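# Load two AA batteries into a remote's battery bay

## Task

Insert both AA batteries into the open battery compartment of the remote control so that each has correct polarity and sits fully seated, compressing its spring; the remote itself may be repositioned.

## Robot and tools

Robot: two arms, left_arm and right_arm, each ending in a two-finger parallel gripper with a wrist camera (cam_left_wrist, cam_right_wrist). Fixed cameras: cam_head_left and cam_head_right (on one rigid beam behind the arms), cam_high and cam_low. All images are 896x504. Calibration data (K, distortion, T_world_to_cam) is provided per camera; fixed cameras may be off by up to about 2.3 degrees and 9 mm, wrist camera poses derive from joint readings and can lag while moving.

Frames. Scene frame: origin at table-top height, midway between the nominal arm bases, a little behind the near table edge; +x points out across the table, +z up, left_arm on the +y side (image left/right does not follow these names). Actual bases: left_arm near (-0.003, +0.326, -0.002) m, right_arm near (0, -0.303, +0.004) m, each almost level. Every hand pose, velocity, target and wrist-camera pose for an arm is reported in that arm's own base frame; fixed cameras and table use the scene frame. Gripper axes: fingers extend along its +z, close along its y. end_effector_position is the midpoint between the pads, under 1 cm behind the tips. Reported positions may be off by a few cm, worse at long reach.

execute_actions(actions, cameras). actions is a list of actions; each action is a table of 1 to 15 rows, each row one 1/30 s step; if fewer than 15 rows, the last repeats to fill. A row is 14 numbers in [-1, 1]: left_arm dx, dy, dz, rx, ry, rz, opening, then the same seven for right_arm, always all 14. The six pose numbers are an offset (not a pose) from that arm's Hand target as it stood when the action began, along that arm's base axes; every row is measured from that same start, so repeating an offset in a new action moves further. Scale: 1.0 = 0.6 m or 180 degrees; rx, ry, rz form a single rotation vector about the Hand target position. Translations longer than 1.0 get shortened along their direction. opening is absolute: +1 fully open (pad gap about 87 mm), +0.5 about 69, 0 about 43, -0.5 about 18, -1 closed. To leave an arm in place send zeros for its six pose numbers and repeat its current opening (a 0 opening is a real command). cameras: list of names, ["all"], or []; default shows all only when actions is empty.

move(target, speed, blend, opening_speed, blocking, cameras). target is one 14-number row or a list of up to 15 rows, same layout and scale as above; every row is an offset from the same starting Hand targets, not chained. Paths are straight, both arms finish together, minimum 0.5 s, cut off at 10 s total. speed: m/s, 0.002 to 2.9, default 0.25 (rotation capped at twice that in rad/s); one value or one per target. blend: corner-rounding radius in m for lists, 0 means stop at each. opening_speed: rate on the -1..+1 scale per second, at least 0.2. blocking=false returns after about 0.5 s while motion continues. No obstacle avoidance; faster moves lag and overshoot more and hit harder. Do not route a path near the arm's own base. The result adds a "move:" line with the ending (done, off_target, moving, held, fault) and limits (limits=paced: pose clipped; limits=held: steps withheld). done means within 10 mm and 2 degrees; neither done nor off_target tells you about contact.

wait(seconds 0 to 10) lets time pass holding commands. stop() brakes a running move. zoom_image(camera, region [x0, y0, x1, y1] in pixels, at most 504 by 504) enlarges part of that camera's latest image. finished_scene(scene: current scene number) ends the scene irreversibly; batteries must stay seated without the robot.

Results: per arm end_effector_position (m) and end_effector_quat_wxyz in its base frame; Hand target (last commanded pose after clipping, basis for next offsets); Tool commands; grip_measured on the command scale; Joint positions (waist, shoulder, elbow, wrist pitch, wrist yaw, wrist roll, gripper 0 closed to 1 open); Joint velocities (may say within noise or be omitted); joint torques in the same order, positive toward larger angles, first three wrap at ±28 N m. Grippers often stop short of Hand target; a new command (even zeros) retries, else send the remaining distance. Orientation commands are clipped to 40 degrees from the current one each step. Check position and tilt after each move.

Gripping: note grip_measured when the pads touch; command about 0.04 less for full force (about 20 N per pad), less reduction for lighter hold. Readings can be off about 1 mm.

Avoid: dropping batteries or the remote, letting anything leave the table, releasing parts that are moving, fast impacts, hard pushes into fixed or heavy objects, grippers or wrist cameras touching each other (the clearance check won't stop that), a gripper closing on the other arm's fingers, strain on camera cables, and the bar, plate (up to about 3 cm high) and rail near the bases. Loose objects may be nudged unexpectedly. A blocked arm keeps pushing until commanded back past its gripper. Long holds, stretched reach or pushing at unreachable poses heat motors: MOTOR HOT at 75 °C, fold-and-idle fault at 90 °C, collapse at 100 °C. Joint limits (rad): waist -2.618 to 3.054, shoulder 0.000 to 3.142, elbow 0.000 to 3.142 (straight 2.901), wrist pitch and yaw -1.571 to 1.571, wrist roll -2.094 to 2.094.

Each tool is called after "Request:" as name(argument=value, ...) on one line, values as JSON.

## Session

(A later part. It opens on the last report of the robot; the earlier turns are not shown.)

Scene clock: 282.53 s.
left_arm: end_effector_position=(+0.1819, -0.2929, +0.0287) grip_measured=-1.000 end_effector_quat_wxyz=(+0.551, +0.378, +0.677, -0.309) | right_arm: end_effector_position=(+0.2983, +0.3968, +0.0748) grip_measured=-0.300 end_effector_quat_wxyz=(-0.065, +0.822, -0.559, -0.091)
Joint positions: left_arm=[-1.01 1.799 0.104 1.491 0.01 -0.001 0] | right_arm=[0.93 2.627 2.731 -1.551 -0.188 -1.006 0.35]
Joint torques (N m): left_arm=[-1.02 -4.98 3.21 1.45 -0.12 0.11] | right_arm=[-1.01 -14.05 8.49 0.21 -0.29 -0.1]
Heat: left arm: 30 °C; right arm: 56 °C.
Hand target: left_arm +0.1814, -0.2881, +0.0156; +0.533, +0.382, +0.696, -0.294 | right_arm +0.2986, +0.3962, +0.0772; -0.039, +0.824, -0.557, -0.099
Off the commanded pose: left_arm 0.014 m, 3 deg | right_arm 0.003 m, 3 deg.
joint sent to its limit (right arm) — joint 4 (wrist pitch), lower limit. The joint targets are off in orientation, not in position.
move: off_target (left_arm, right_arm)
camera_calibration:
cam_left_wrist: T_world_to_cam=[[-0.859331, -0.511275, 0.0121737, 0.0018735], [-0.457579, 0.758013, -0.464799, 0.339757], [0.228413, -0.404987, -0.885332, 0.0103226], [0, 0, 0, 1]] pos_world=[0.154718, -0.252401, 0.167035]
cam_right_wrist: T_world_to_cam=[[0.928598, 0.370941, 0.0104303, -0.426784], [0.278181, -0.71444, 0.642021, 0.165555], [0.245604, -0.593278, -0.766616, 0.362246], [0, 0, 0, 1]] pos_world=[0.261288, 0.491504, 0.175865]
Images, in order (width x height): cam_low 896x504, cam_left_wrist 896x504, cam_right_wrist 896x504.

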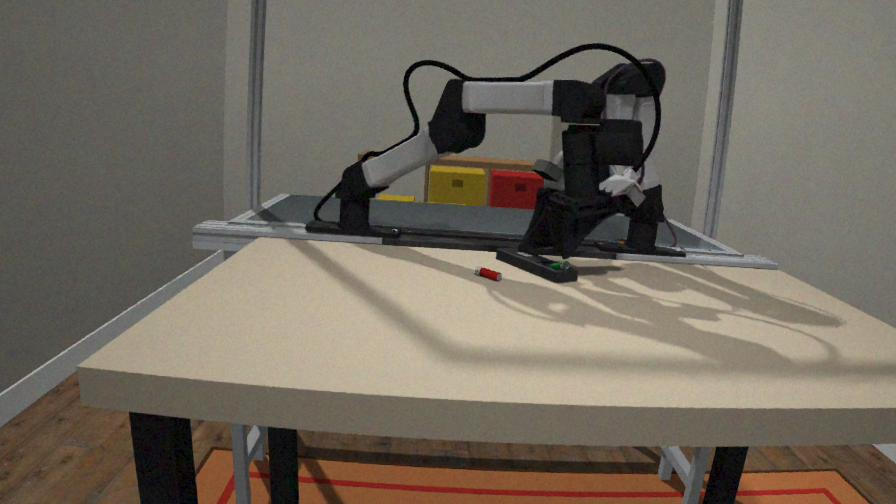

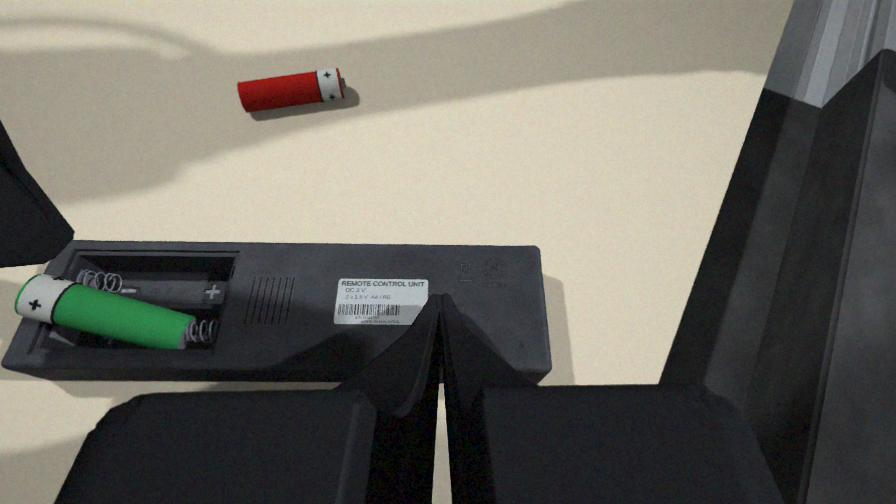

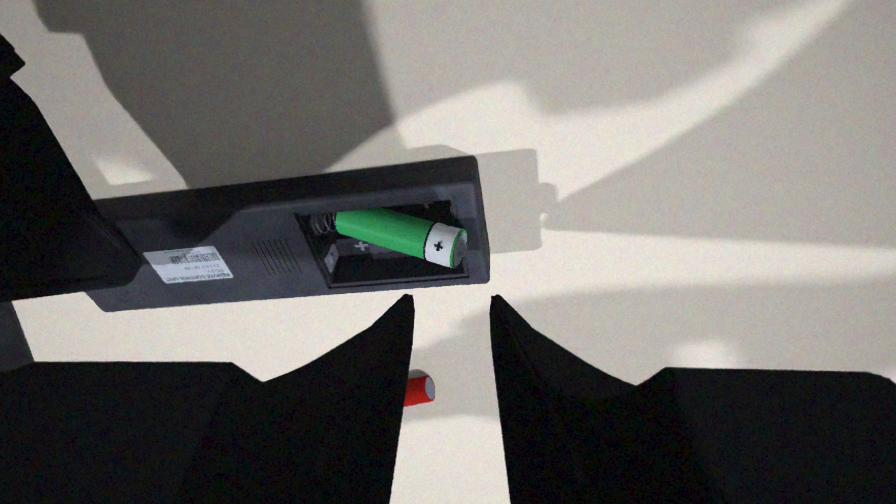

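Request:
move(target=[0,0,0,0,0,0,-1,0.004,-0.005,-0.023,0,0,0,-0.3], speed=0.05, cameras=["cam_left_wrist","cam_right_wrist","cam_low"])

Request:
zoom_image(camera="cam_right_wrist", region=[330, 170, 580, 420])

Request:
zoom_image(camera="cam_left_wrist", region=[0, 180, 250, 380])

Request:
zoom_image(camera="cam_low", region=[510, 220, 600, 290])

Scene clock: 283.73 s.
left_arm: end_effector_position=(+0.1819, -0.2929, +0.0287) grip_measured=-1.000 end_effector_quat_wxyz=(+0.551, +0.378, +0.677, -0.309) | right_arm: end_effector_position=(+0.2997, +0.3942, +0.0604) grip_measured=-0.300 end_effector_quat_wxyz=(-0.051, +0.822, -0.560, -0.091)
Joint positions: left_arm=[-1.01 1.799 0.104 1.491 0.01 -0.001 0] | right_arm=[0.925 2.658 2.732 -1.551 -0.188 -1.012 0.35]
Joint torques (N m): left_arm=[-1.03 -4.93 3.25 1.45 -0.12 0.1] | right_arm=[-1.24 -14.39 8.44 0.15 -0.3 -0.13]
Heat: left arm: 30 °C; right arm: 56 °C.
Hand target: left_arm +0.1814, -0.2881, +0.0156; +0.533, +0.382, +0.696, -0.294 | right_arm +0.3009, +0.3933, +0.0635; -0.039, +0.824, -0.557, -0.099
Off the commanded pose: left_arm 0.014 m, 3 deg | right_arm 0.003 m, 2 deg.
joint sent to its limit (right arm) — joint 4 (wrist pitch), lower limit. The joint targets still meet the commanded pose.
move: off_target (left_arm)
camera_calibration:
cam_left_wrist: T_world_to_cam=[[-0.859331, -0.511275, 0.0121737, 0.0018735], [-0.457579, 0.758013, -0.464799, 0.339757], [0.228413, -0.404987, -0.885332, 0.0103226], [0, 0, 0, 1]] pos_world=[0.154718, -0.252401, 0.167035]
cam_right_wrist: T_world_to_cam=[[0.928205, 0.371793, -0.0143066, -0.42568], [0.289943, -0.698696, 0.654031, 0.162179], [0.233168, -0.611224, -0.756332, 0.35957], [0, 0, 0, 1]] pos_world=[0.264255, 0.491357, 0.159794]
Images, in order (width x height): cam_low 896x504, cam_left_wrist 896x504, cam_right_wrist 896x504.

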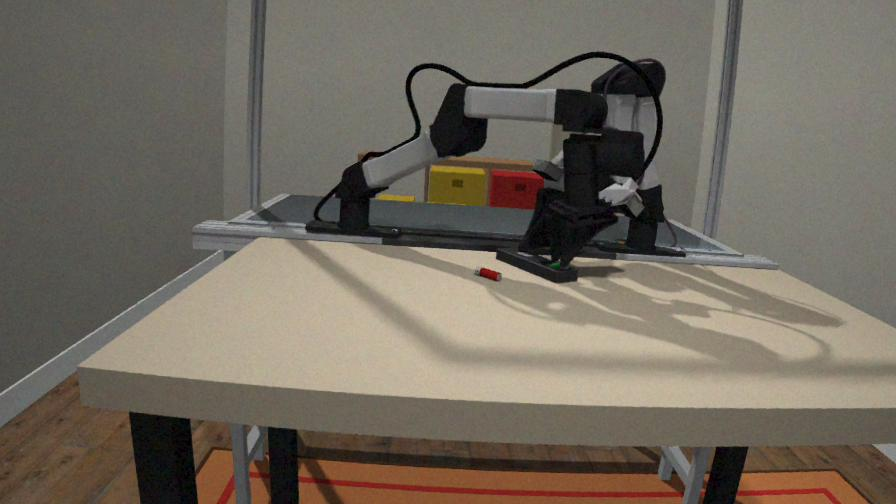

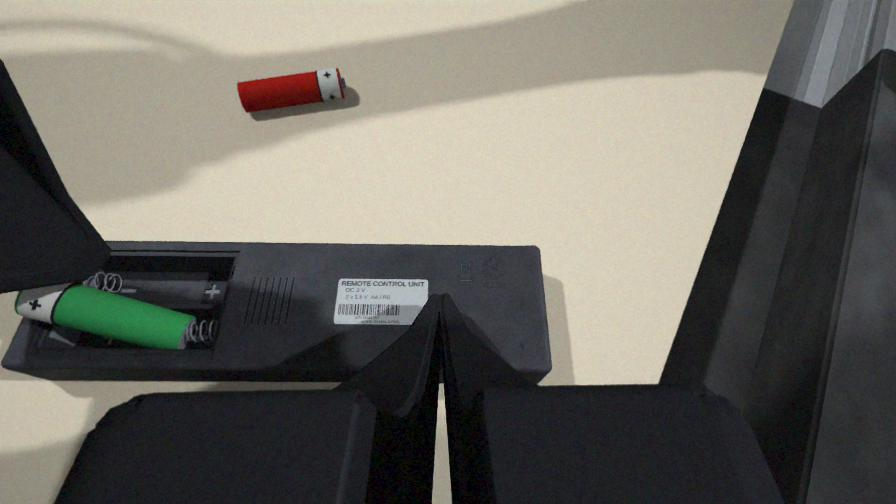

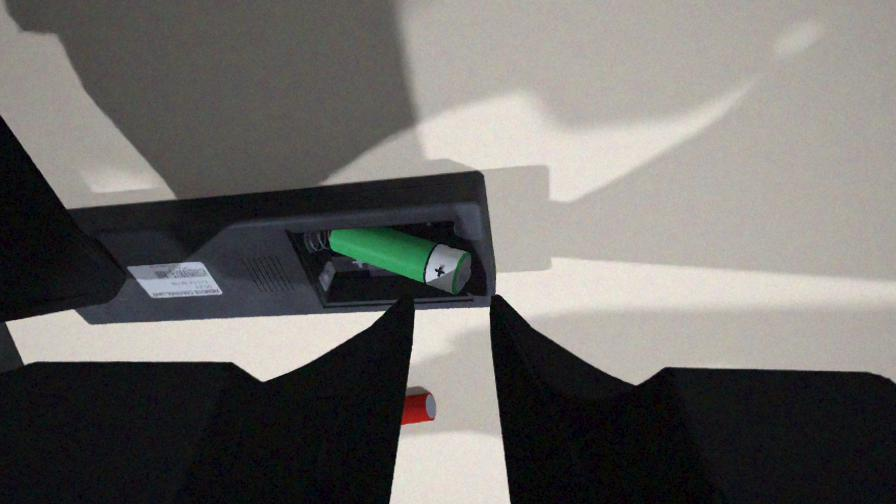

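Scaled by 2.016 from the camera's 896x504 image, which has a finer 1280x720 frame.

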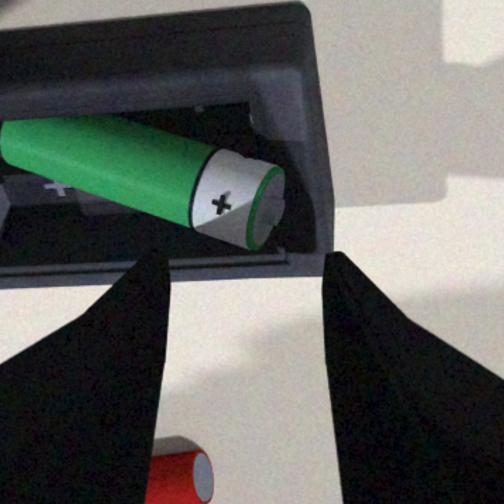

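Scaled by 2.016 from the camera's 896x504 image, which has a finer 1280x720 frame.

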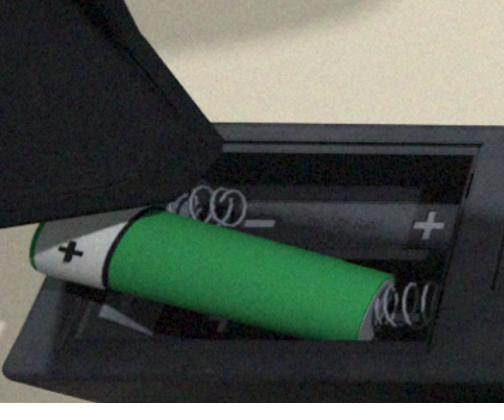

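Scaled by 5.600 from the camera's 896x504 image, which has a finer 1280x720 frame.

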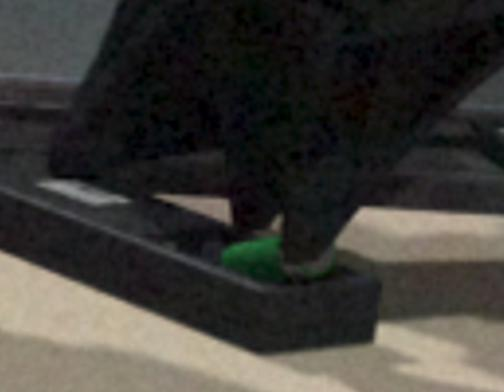

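Request:
move(target=[[0,0,0,0,0,0,-1,0.0015,-0.0045,-0.010,0,0,0,-0.3],[0,0,0,0,0,0,-1,-0.02,-0.0115,-0.014,0,0,0,-0.3]], speed=0.05, cameras=["cam_left_wrist","cam_right_wrist","cam_low"])

Request:
zoom_image(camera="cam_right_wrist", region=[330, 170, 580, 420])

Request:
zoom_image(camera="cam_left_wrist", region=[0, 180, 250, 380])

Request:
zoom_image(camera="cam_low", region=[510, 220, 600, 290])

Scene clock: 287.03 s.
left_arm: end_effector_position=(+0.1819, -0.2929, +0.0287) grip_measured=-1.000 end_effector_quat_wxyz=(+0.551, +0.378, +0.677, -0.309) | right_arm: end_effector_position=(+0.2945, +0.3853, +0.0527) grip_measured=-0.300 end_effector_quat_wxyz=(-0.039, +0.823, -0.558, -0.094)
Joint positions: left_arm=[-1.01 1.799 0.104 1.491 0.01 -0.001 0] | right_arm=[0.921 2.571 2.532 -1.463 -0.191 -1.022 0.35]
Joint torques (N m): left_arm=[-1.05 -4.94 3.23 1.44 -0.11 0.09] | right_arm=[0.08 -16.64 3.37 0.37 -0.26 0.04]
Heat: left arm: 30 °C; right arm: 56 °C.
Hand target: left_arm +0.1814, -0.2882, +0.0156; +0.533, +0.382, +0.696, -0.294 | right_arm +0.2890, +0.3864, +0.0551; -0.039, +0.824, -0.557, -0.099
Off the commanded pose: left_arm 0.014 m, 3 deg | right_arm 0.006 m, 1 deg.
move: off_target (left_arm)
camera_calibration:
cam_left_wrist: T_world_to_cam=[[-0.859331, -0.511275, 0.0121737, 0.0018735], [-0.457579, 0.758013, -0.464799, 0.339757], [0.228413, -0.404987, -0.885332, 0.0103226], [0, 0, 0, 1]] pos_world=[0.154718, -0.252401, 0.167035]
cam_right_wrist: T_world_to_cam=[[0.925456, 0.377176, -0.0356303, -0.417798], [0.305002, -0.685961, 0.66063, 0.152885], [0.224732, -0.622251, -0.749866, 0.355925], [0, 0, 0, 1]] pos_world=[0.260036, 0.483931, 0.15101]
Images, in order (width x height): cam_low 896x504, cam_left_wrist 896x504, cam_right_wrist 896x504.

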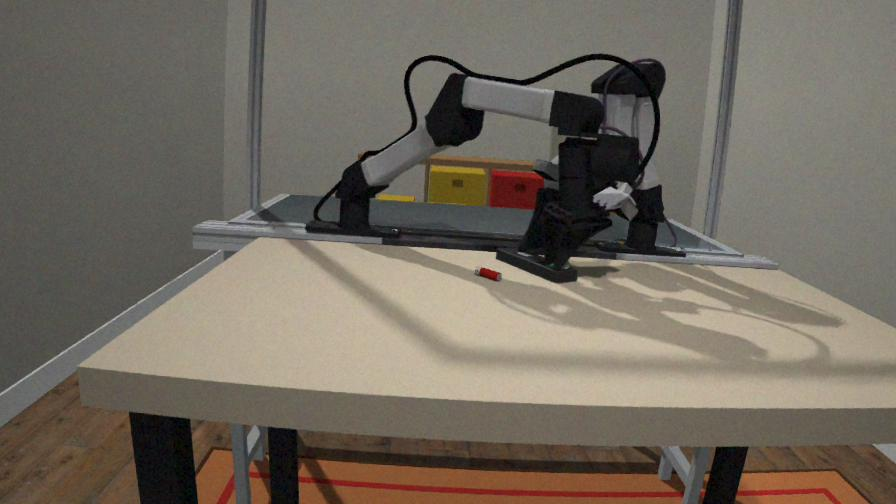

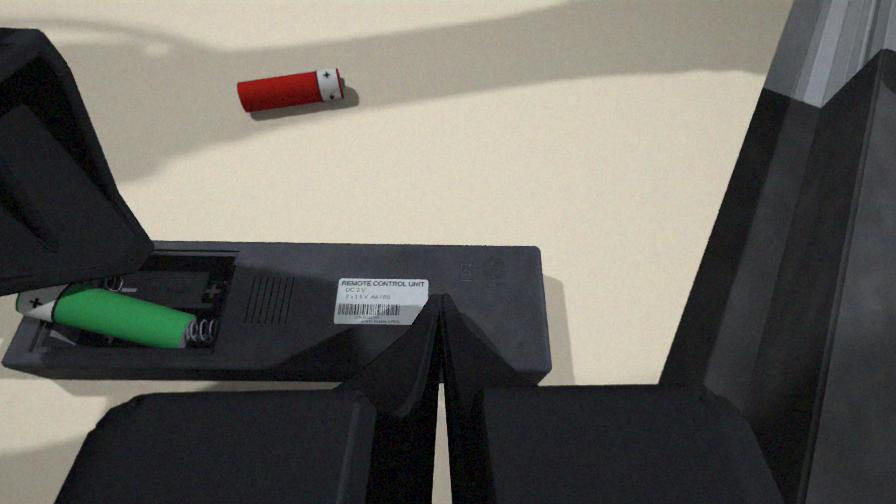

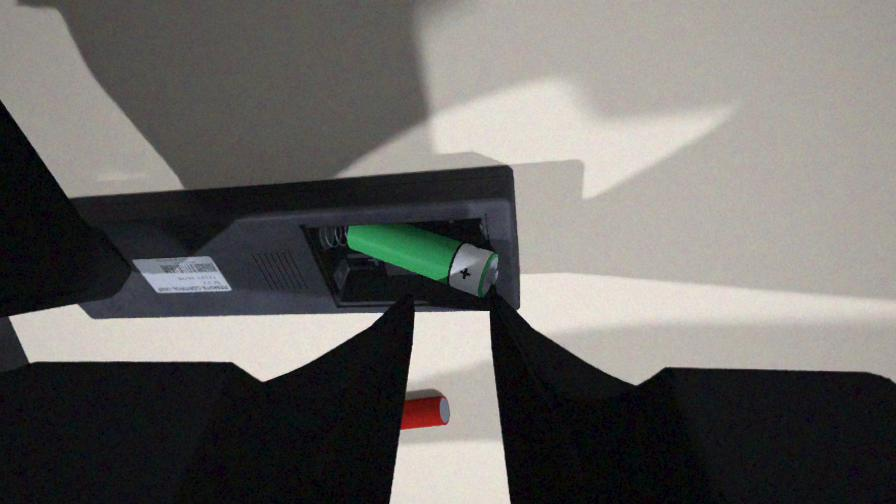

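Scaled by 2.016 from the camera's 896x504 image, which has a finer 1280x720 frame.

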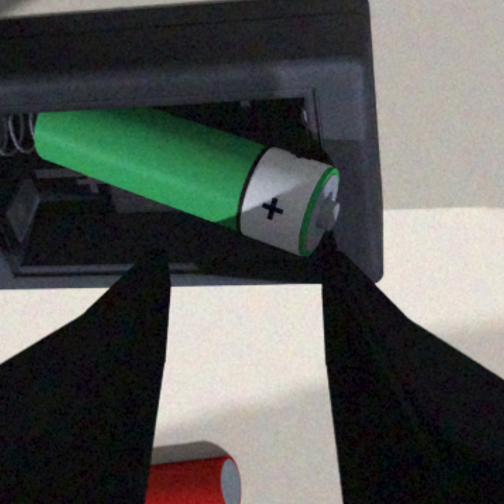

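Scaled by 2.016 from the camera's 896x504 image, which has a finer 1280x720 frame.

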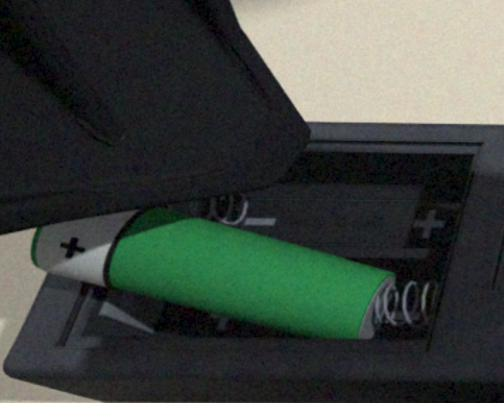

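Scaled by 5.600 from the camera's 896x504 image, which has a finer 1280x720 frame.

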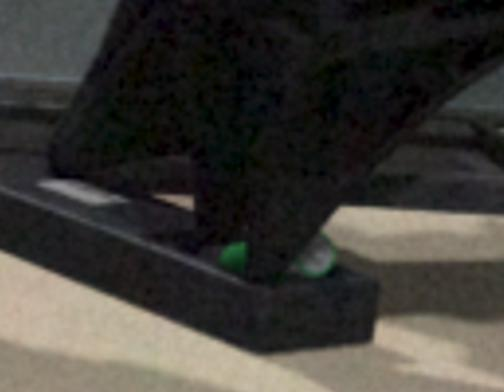

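Request:
move(target=[[0,0,0,0,0,0,-1,0.005,0.005,0.02,0,0,0,-0.3],[0,0,0,0,0,0,-1,0.0195,0.0125,0.02,0,0,0,-0.3],[0,0,0,0,0,0,-1,0.0195,0.0125,-0.006,0,0,0,-0.3]], speed=0.05, cameras=["cam_left_wrist","cam_right_wrist","cam_low"])

Request:
zoom_image(camera="cam_right_wrist", region=[330, 170, 580, 420])

Request:
zoom_image(camera="cam_low", region=[510, 220, 600, 290])

Scene clock: 289.77 s.
left_arm: end_effector_position=(+0.1819, -0.2929, +0.0287) grip_measured=-1.000 end_effector_quat_wxyz=(+0.551, +0.378, +0.677, -0.309) | right_arm: end_effector_position=(+0.3014, +0.3945, +0.0482) grip_measured=-0.300 end_effector_quat_wxyz=(-0.043, +0.823, -0.558, -0.093)
Joint positions: left_arm=[-1.01 1.799 0.104 1.491 0.01 -0.001 0] | right_arm=[0.921 2.69 2.745 -1.55 -0.191 -1.022 0.35]
Joint torques (N m): left_arm=[-1.07 -4.98 3.26 1.43 -0.12 0.09] | right_arm=[-0.75 -14.57 8.36 0.12 -0.29 -0.06]
Heat: left arm: 30 °C; right arm: 56 °C.
Hand target: left_arm +0.1814, -0.2882, +0.0156; +0.533, +0.382, +0.696, -0.294 | right_arm +0.3007, +0.3938, +0.0515; -0.039, +0.824, -0.557, -0.099
Off the commanded pose: left_arm 0.014 m, 3 deg | right_arm 0.003 m, 1 deg.
joint sent to its limit (right arm) — joint 4 (wrist pitch), lower limit. The joint targets still meet the commanded pose.
move: off_target (left_arm)
camera_calibration:
cam_left_wrist: T_world_to_cam=[[-0.859331, -0.511275, 0.0121737, 0.0018735], [-0.457579, 0.758013, -0.464799, 0.339757], [0.228413, -0.404987, -0.885332, 0.0103226], [0, 0, 0, 1]] pos_world=[0.154718, -0.252401, 0.167035]
cam_right_wrist: T_world_to_cam=[[0.925617, 0.377346, -0.029035, -0.428272], [0.301927, -0.69, 0.65783, 0.162606], [0.228196, -0.617665, -0.752606, 0.353976], [0, 0, 0, 1]] pos_world=[0.266545, 0.492444, 0.147002]
Images, in order (width x height): cam_low 896x504, cam_left_wrist 896x504, cam_right_wrist 896x504.

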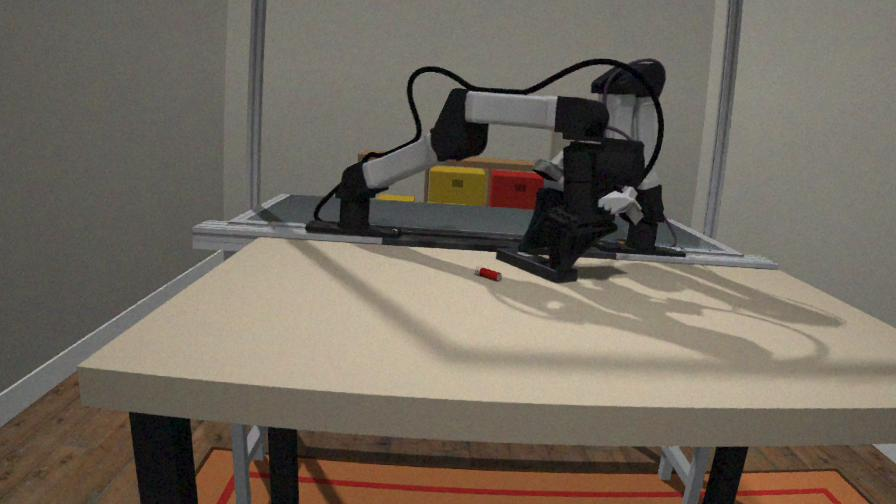

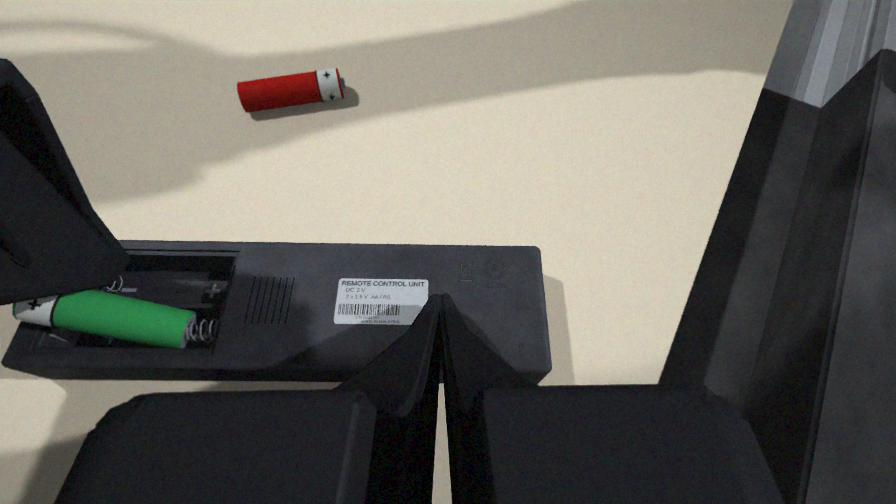

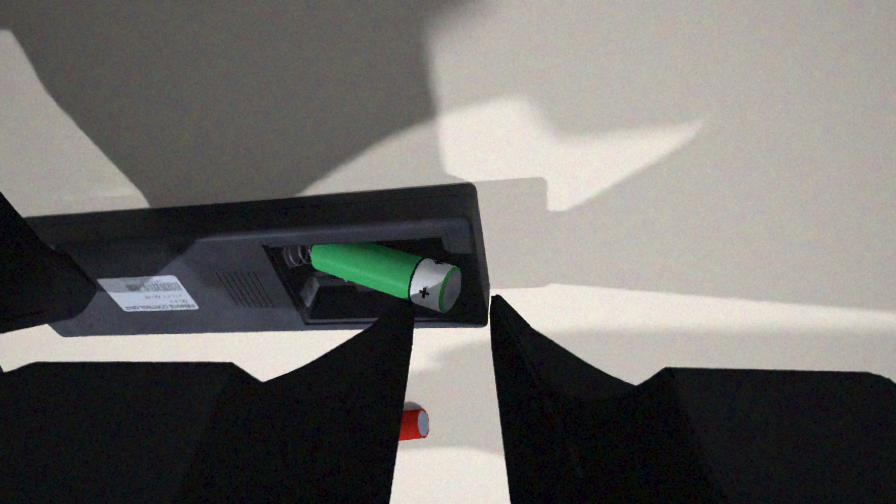

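Scaled by 2.016 from the camera's 896x504 image, which has a finer 1280x720 frame.

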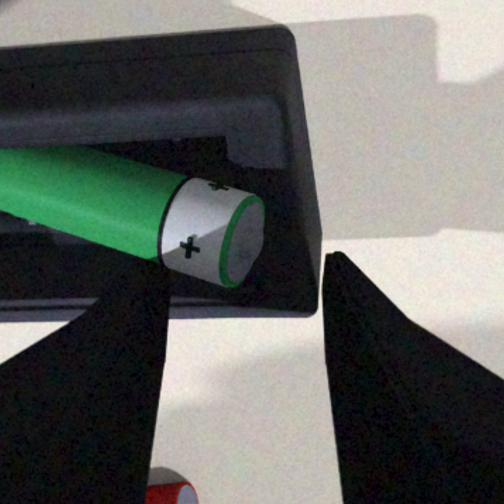

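Scaled by 5.600 from the camera's 896x504 image, which has a finer 1280x720 frame.

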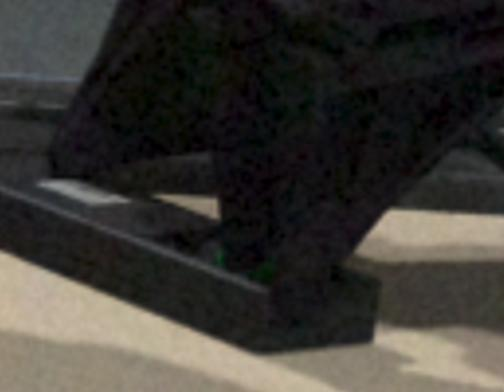

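Request:
move(target=[[0,0,0,0,0,0,-1,-0.03,-0.0085,0,0,0,0,-0.3]], speed=0.04, cameras=["cam_left_wrist","cam_right_wrist","cam_low"])

Request:
zoom_image(camera="cam_right_wrist", region=[330, 170, 580, 420])

Request:
zoom_image(camera="cam_left_wrist", region=[0, 180, 250, 380])

Request:
zoom_image(camera="cam_low", region=[510, 220, 600, 290])

Scene clock: 291.43 s.
left_arm: end_effector_position=(+0.1810, -0.2935, +0.0287) grip_measured=-1.000 end_effector_quat_wxyz=(+0.549, +0.379, +0.677, -0.311) | right_arm: end_effector_position=(+0.2989, +0.3916, +0.0411) grip_measured=-0.300 end_effector_quat_wxyz=(-0.051, +0.824, -0.557, -0.092)
Joint positions: left_arm=[-1.01 1.799 0.104 1.491 0.016 -0.001 0] | right_arm=[0.923 2.563 2.472 -1.385 -0.189 -1.022 0.35]
Joint torques (N m): left_arm=[-1.03 -5 3.23 1.46 -0.17 0.09] | right_arm=[1.17 -18.29 3.84 0.07 -0.28 0.17]
Heat: left arm: 30 °C; right arm: 57 °C.
Hand target: left_arm +0.1814, -0.2882, +0.0156; +0.533, +0.382, +0.696, -0.294 | right_arm +0.2827, +0.3887, +0.0516; -0.039, +0.824, -0.557, -0.099
Off the commanded pose: left_arm 0.014 m, 4 deg | right_arm 0.020 m, 2 deg.
move: off_target (left_arm, right_arm)
camera_calibration:
cam_left_wrist: T_world_to_cam=[[-0.862102, -0.50655, 0.013676, 0.00267019], [-0.454002, 0.76012, -0.464865, 0.339746], [0.225082, -0.40697, -0.885276, 0.0103192], [0, 0, 0, 1]] pos_world=[0.154225, -0.252696, 0.167035]
cam_right_wrist: T_world_to_cam=[[0.925397, 0.378788, -0.0126302, -0.426252], [0.294512, -0.697733, 0.653017, 0.171513], [0.238543, -0.60802, -0.757238, 0.340681], [0, 0, 0, 1]] pos_world=[0.262673, 0.48827, 0.140592]
Images, in order (width x height): cam_low 896x504, cam_left_wrist 896x504, cam_right_wrist 896x504.

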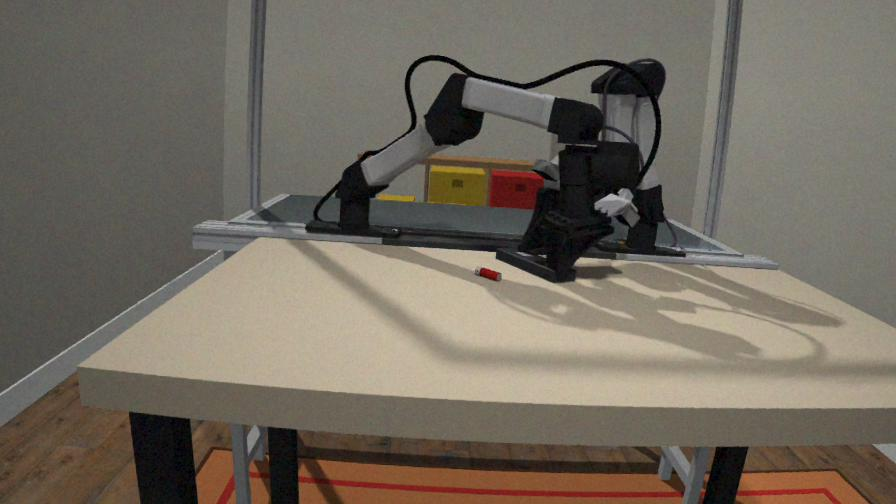

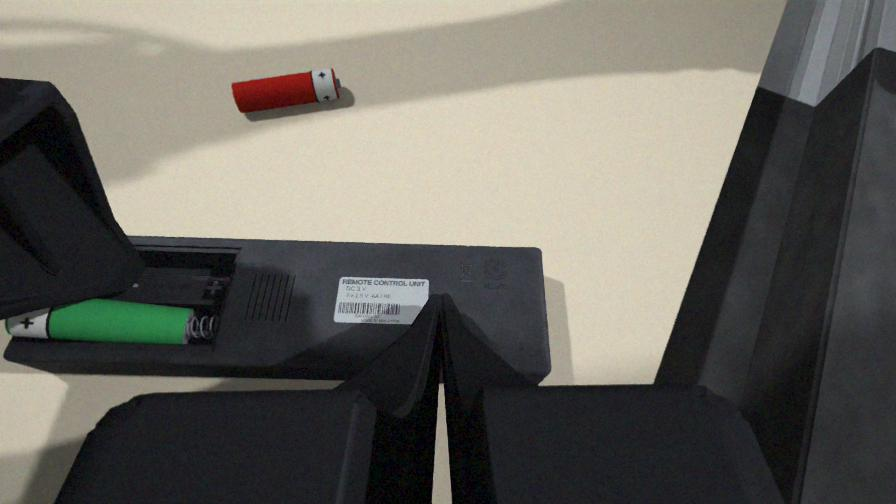

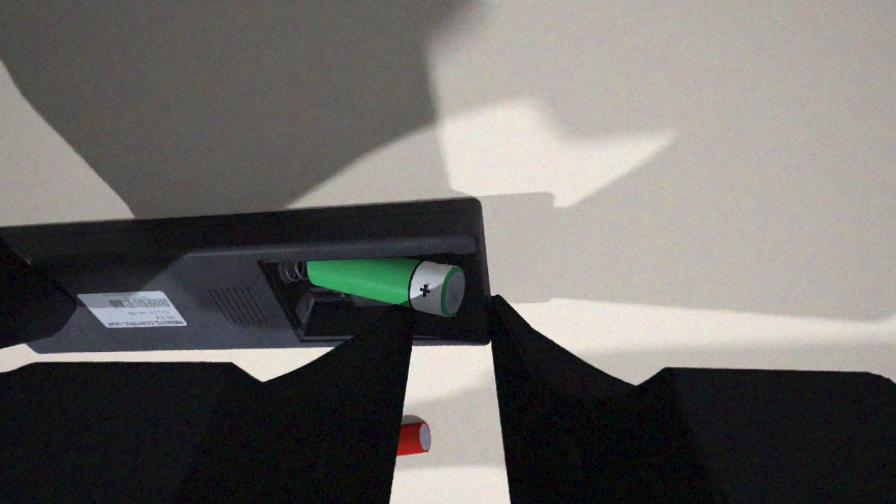

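Scaled by 2.016 from the camera's 896x504 image, which has a finer 1280x720 frame.

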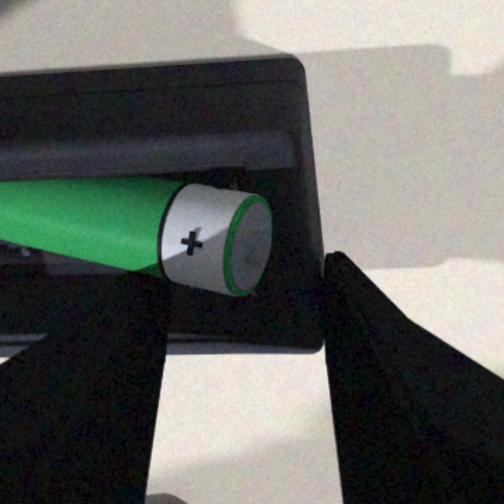

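Scaled by 2.016 from the camera's 896x504 image, which has a finer 1280x720 frame.

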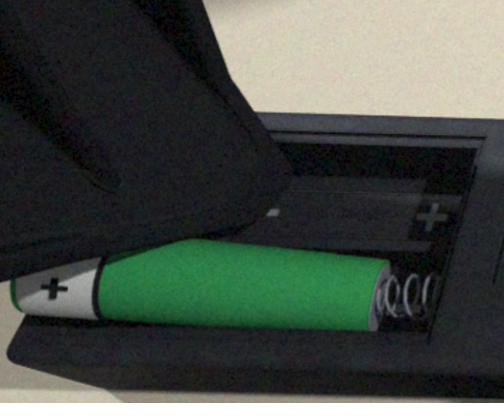

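Scaled by 5.600 from the camera's 896x504 image, which has a finer 1280x720 frame.

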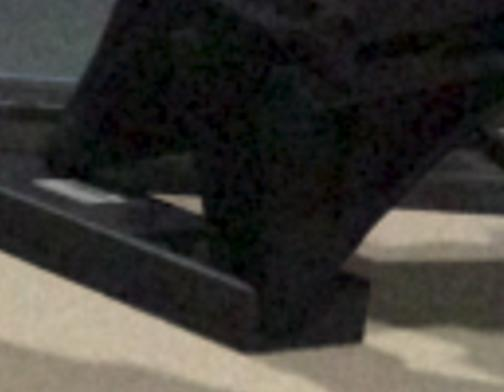

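Request:
move(target=[[0,0,0,0,0,0,-1,0.025,0.006,0.04,0,0,0,-0.3],[0,0,0,0,0,0,-1,0.0173,0.0123,0.04,0,0,0,-0.5],[0,0,0,0,0,0,-1,0.0173,0.0123,0.014,0,0,0,-0.5]], speed=0.05, opening_speed=1, cameras=["cam_left_wrist","cam_right_wrist","cam_low"])

Request:
zoom_image(camera="cam_right_wrist", region=[330, 170, 580, 420])

Request:
zoom_image(camera="cam_left_wrist", region=[0, 180, 250, 380])

Request:
zoom_image(camera="cam_low", region=[510, 220, 600, 290])

Scene clock: 295.07 s.
left_arm: end_effector_position=(+0.1810, -0.2935, +0.0287) grip_measured=-1.000 end_effector_quat_wxyz=(+0.549, +0.379, +0.677, -0.311) | right_arm: end_effector_position=(+0.2982, +0.3938, +0.0559) grip_measured=-0.500 end_effector_quat_wxyz=(-0.045, +0.825, -0.556, -0.092)
Joint positions: left_arm=[-1.01 1.799 0.104 1.491 0.016 -0.001 0] | right_arm=[0.927 2.661 2.721 -1.549 -0.189 -1.022 0.25]
Joint torques (N m): left_arm=[-1.02 -4.96 3.25 1.46 -0.18 0.1] | right_arm=[0.12 -14.54 8.59 0.12 -0.29 0.1]
Heat: left arm: 30 °C; right arm: 57 °C.
Hand target: left_arm +0.1814, -0.2882, +0.0156; +0.533, +0.382, +0.696, -0.294 | right_arm +0.2930, +0.3961, +0.0599; -0.039, +0.824, -0.557, -0.099
Off the commanded pose: left_arm 0.014 m, 4 deg | right_arm 0.007 m, 1 deg.
joint sent to its limit (right arm) — joint 4 (wrist pitch), lower limit. The joint targets still meet the commanded pose.
move: off_target (left_arm); target 2's new opening was sent with right_arm's hand 0.006 m and 3 deg from that target
camera_calibration:
cam_left_wrist: T_world_to_cam=[[-0.862102, -0.50655, 0.013676, 0.00267019], [-0.454002, 0.76012, -0.464865, 0.339746], [0.225082, -0.40697, -0.885276, 0.0103192], [0, 0, 0, 1]] pos_world=[0.154225, -0.252696, 0.167035]
cam_right_wrist: T_world_to_cam=[[0.923793, 0.382151, -0.0238164, -0.426459], [0.3023, -0.689762, 0.657908, 0.157823], [0.234993, -0.614971, -0.752721, 0.356963], [0, 0, 0, 1]] pos_world=[0.262366, 0.491354, 0.154704]
Images, in order (width x height): cam_low 896x504, cam_left_wrist 896x504, cam_right_wrist 896x504.

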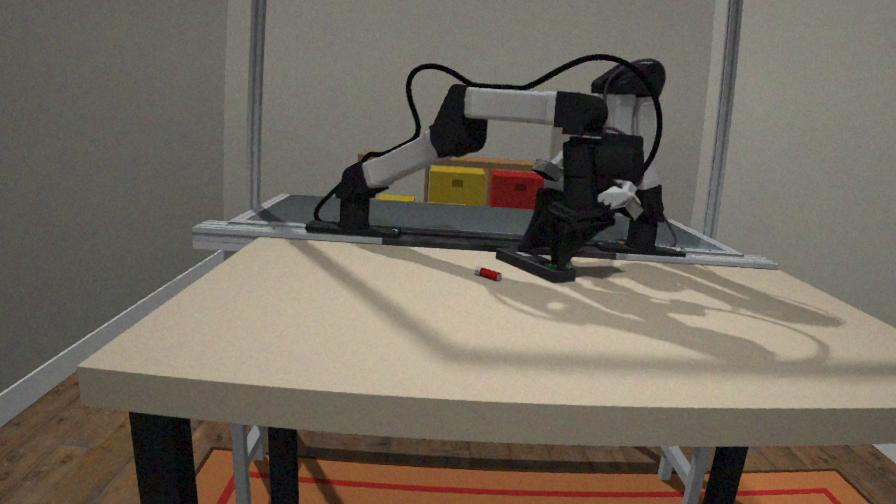

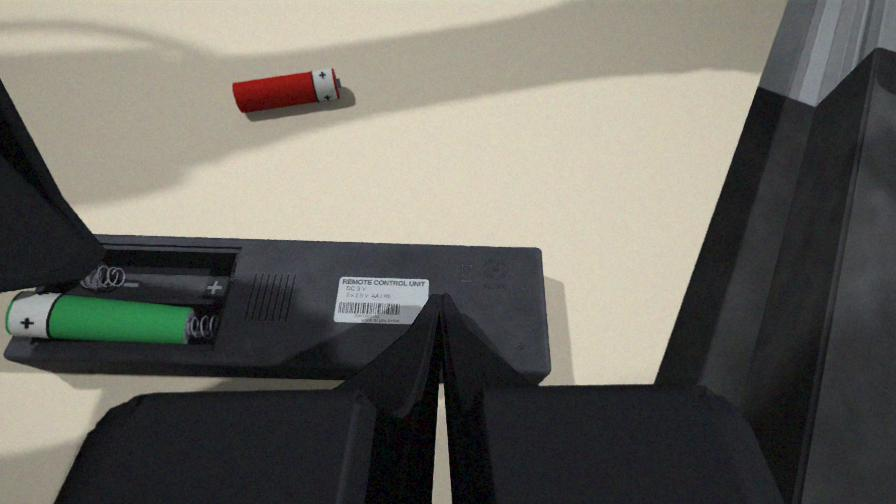

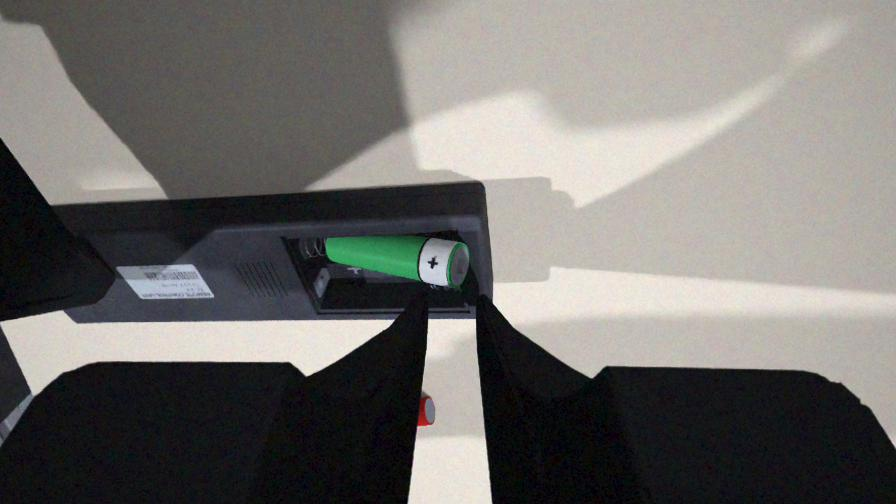

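Scaled by 2.016 from the camera's 896x504 image, which has a finer 1280x720 frame.

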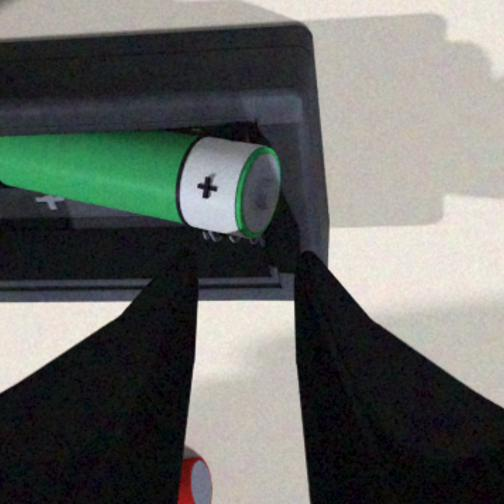

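Scaled by 2.016 from the camera's 896x504 image, which has a finer 1280x720 frame.

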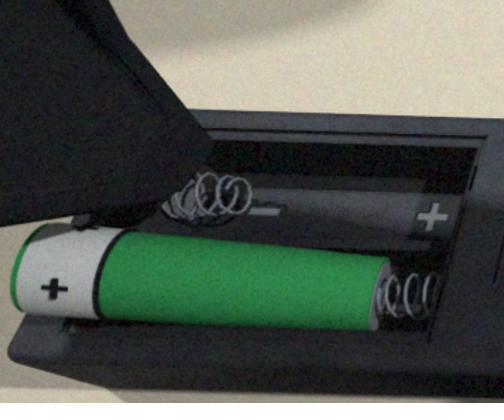

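Scaled by 5.600 from the camera's 896x504 image, which has a finer 1280x720 frame.

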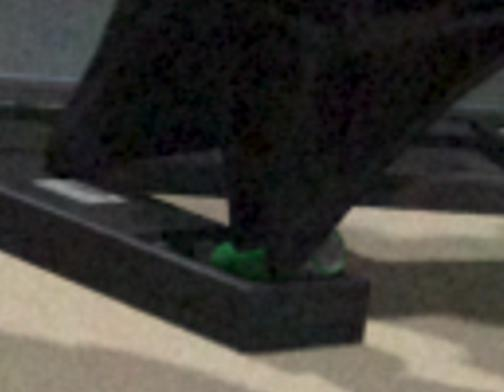

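Request:
move(target=[[0,0,0,0,0,0,-1,0.006,0.003,0.03,0,0,0,-0.5],[0,0,0,0,0,0,-1,0.006,0.003,0.006,0,0,0,-0.5]], speed=0.05, cameras=["cam_left_wrist","cam_right_wrist","cam_low"])

Request:
zoom_image(camera="cam_right_wrist", region=[330, 170, 580, 420])

Request:
zoom_image(camera="cam_low", region=[510, 220, 600, 290])

Scene clock: 297.03 s.
left_arm: end_effector_position=(+0.1810, -0.2935, +0.0287) grip_measured=-1.000 end_effector_quat_wxyz=(+0.549, +0.379, +0.677, -0.311) | right_arm: end_effector_position=(+0.3006, +0.3970, +0.0614) grip_measured=-0.500 end_effector_quat_wxyz=(-0.056, +0.825, -0.555, -0.092)
Joint positions: left_arm=[-1.01 1.799 0.104 1.491 0.016 -0.001 0] | right_arm=[0.927 2.661 2.744 -1.55 -0.189 -1.022 0.25]
Joint torques (N m): left_arm=[-1.03 -4.97 3.21 1.45 -0.17 0.11] | right_arm=[-0.23 -14.2 8.36 0.16 -0.28 0.08]
Heat: left arm: 30 °C; right arm: 57 °C.
Hand target: left_arm +0.1814, -0.2882, +0.0156; +0.533, +0.382, +0.696, -0.294 | right_arm +0.2967, +0.3980, +0.0636; -0.039, +0.824, -0.557, -0.099
Off the commanded pose: left_arm 0.014 m, 4 deg | right_arm 0.005 m, 2 deg.
joint sent to its limit (right arm) — joint 4 (wrist pitch), lower limit. The joint targets still meet the commanded pose.
move: off_target (left_arm)
camera_calibration:
cam_left_wrist: T_world_to_cam=[[-0.862102, -0.50655, 0.013676, 0.00267019], [-0.454002, 0.76012, -0.464865, 0.339746], [0.225082, -0.40697, -0.885276, 0.0103192], [0, 0, 0, 1]] pos_world=[0.154225, -0.252696, 0.167035]
cam_right_wrist: T_world_to_cam=[[0.92397, 0.382439, -0.00440007, -0.431119], [0.293467, -0.701543, 0.649395, 0.16355], [0.245267, -0.601313, -0.760438, 0.354518], [0, 0, 0, 1]] pos_world=[0.263393, 0.49279, 0.161483]
Images, in order (width x height): cam_low 896x504, cam_left_wrist 896x504, cam_right_wrist 896x504.

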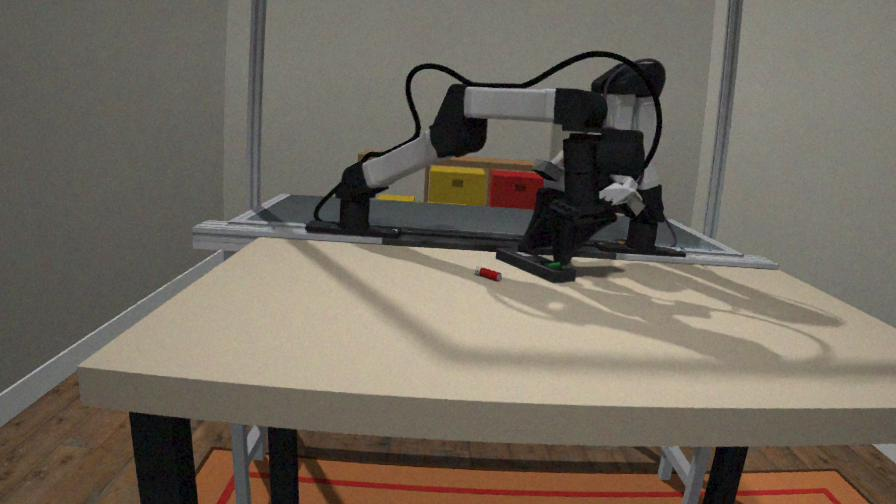

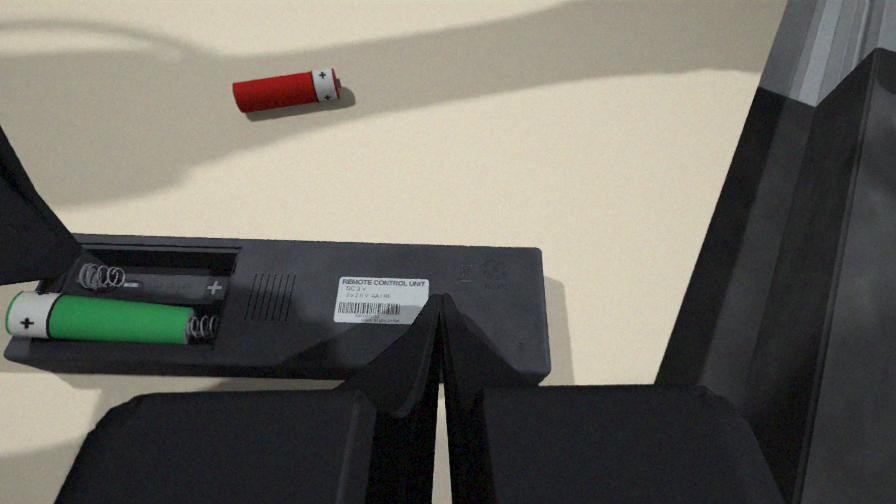

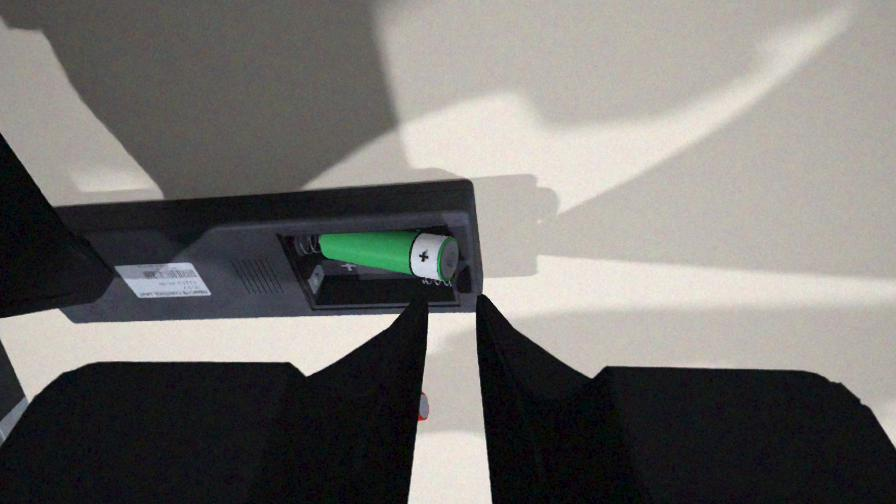

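Scaled by 2.016 from the camera's 896x504 image, which has a finer 1280x720 frame.

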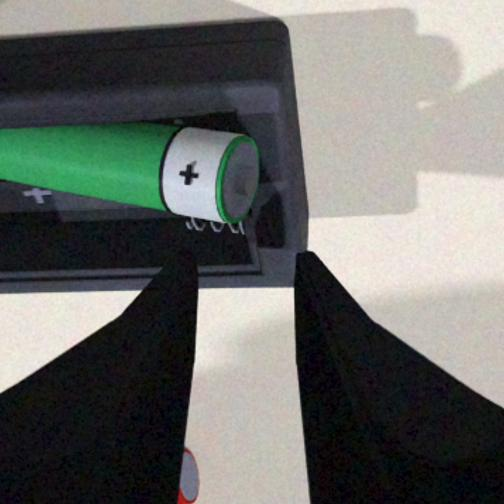

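Scaled by 5.600 from the camera's 896x504 image, which has a finer 1280x720 frame.

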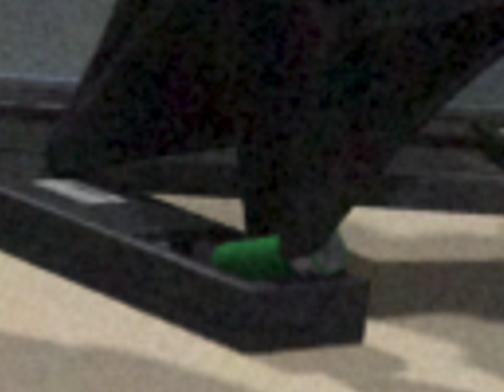

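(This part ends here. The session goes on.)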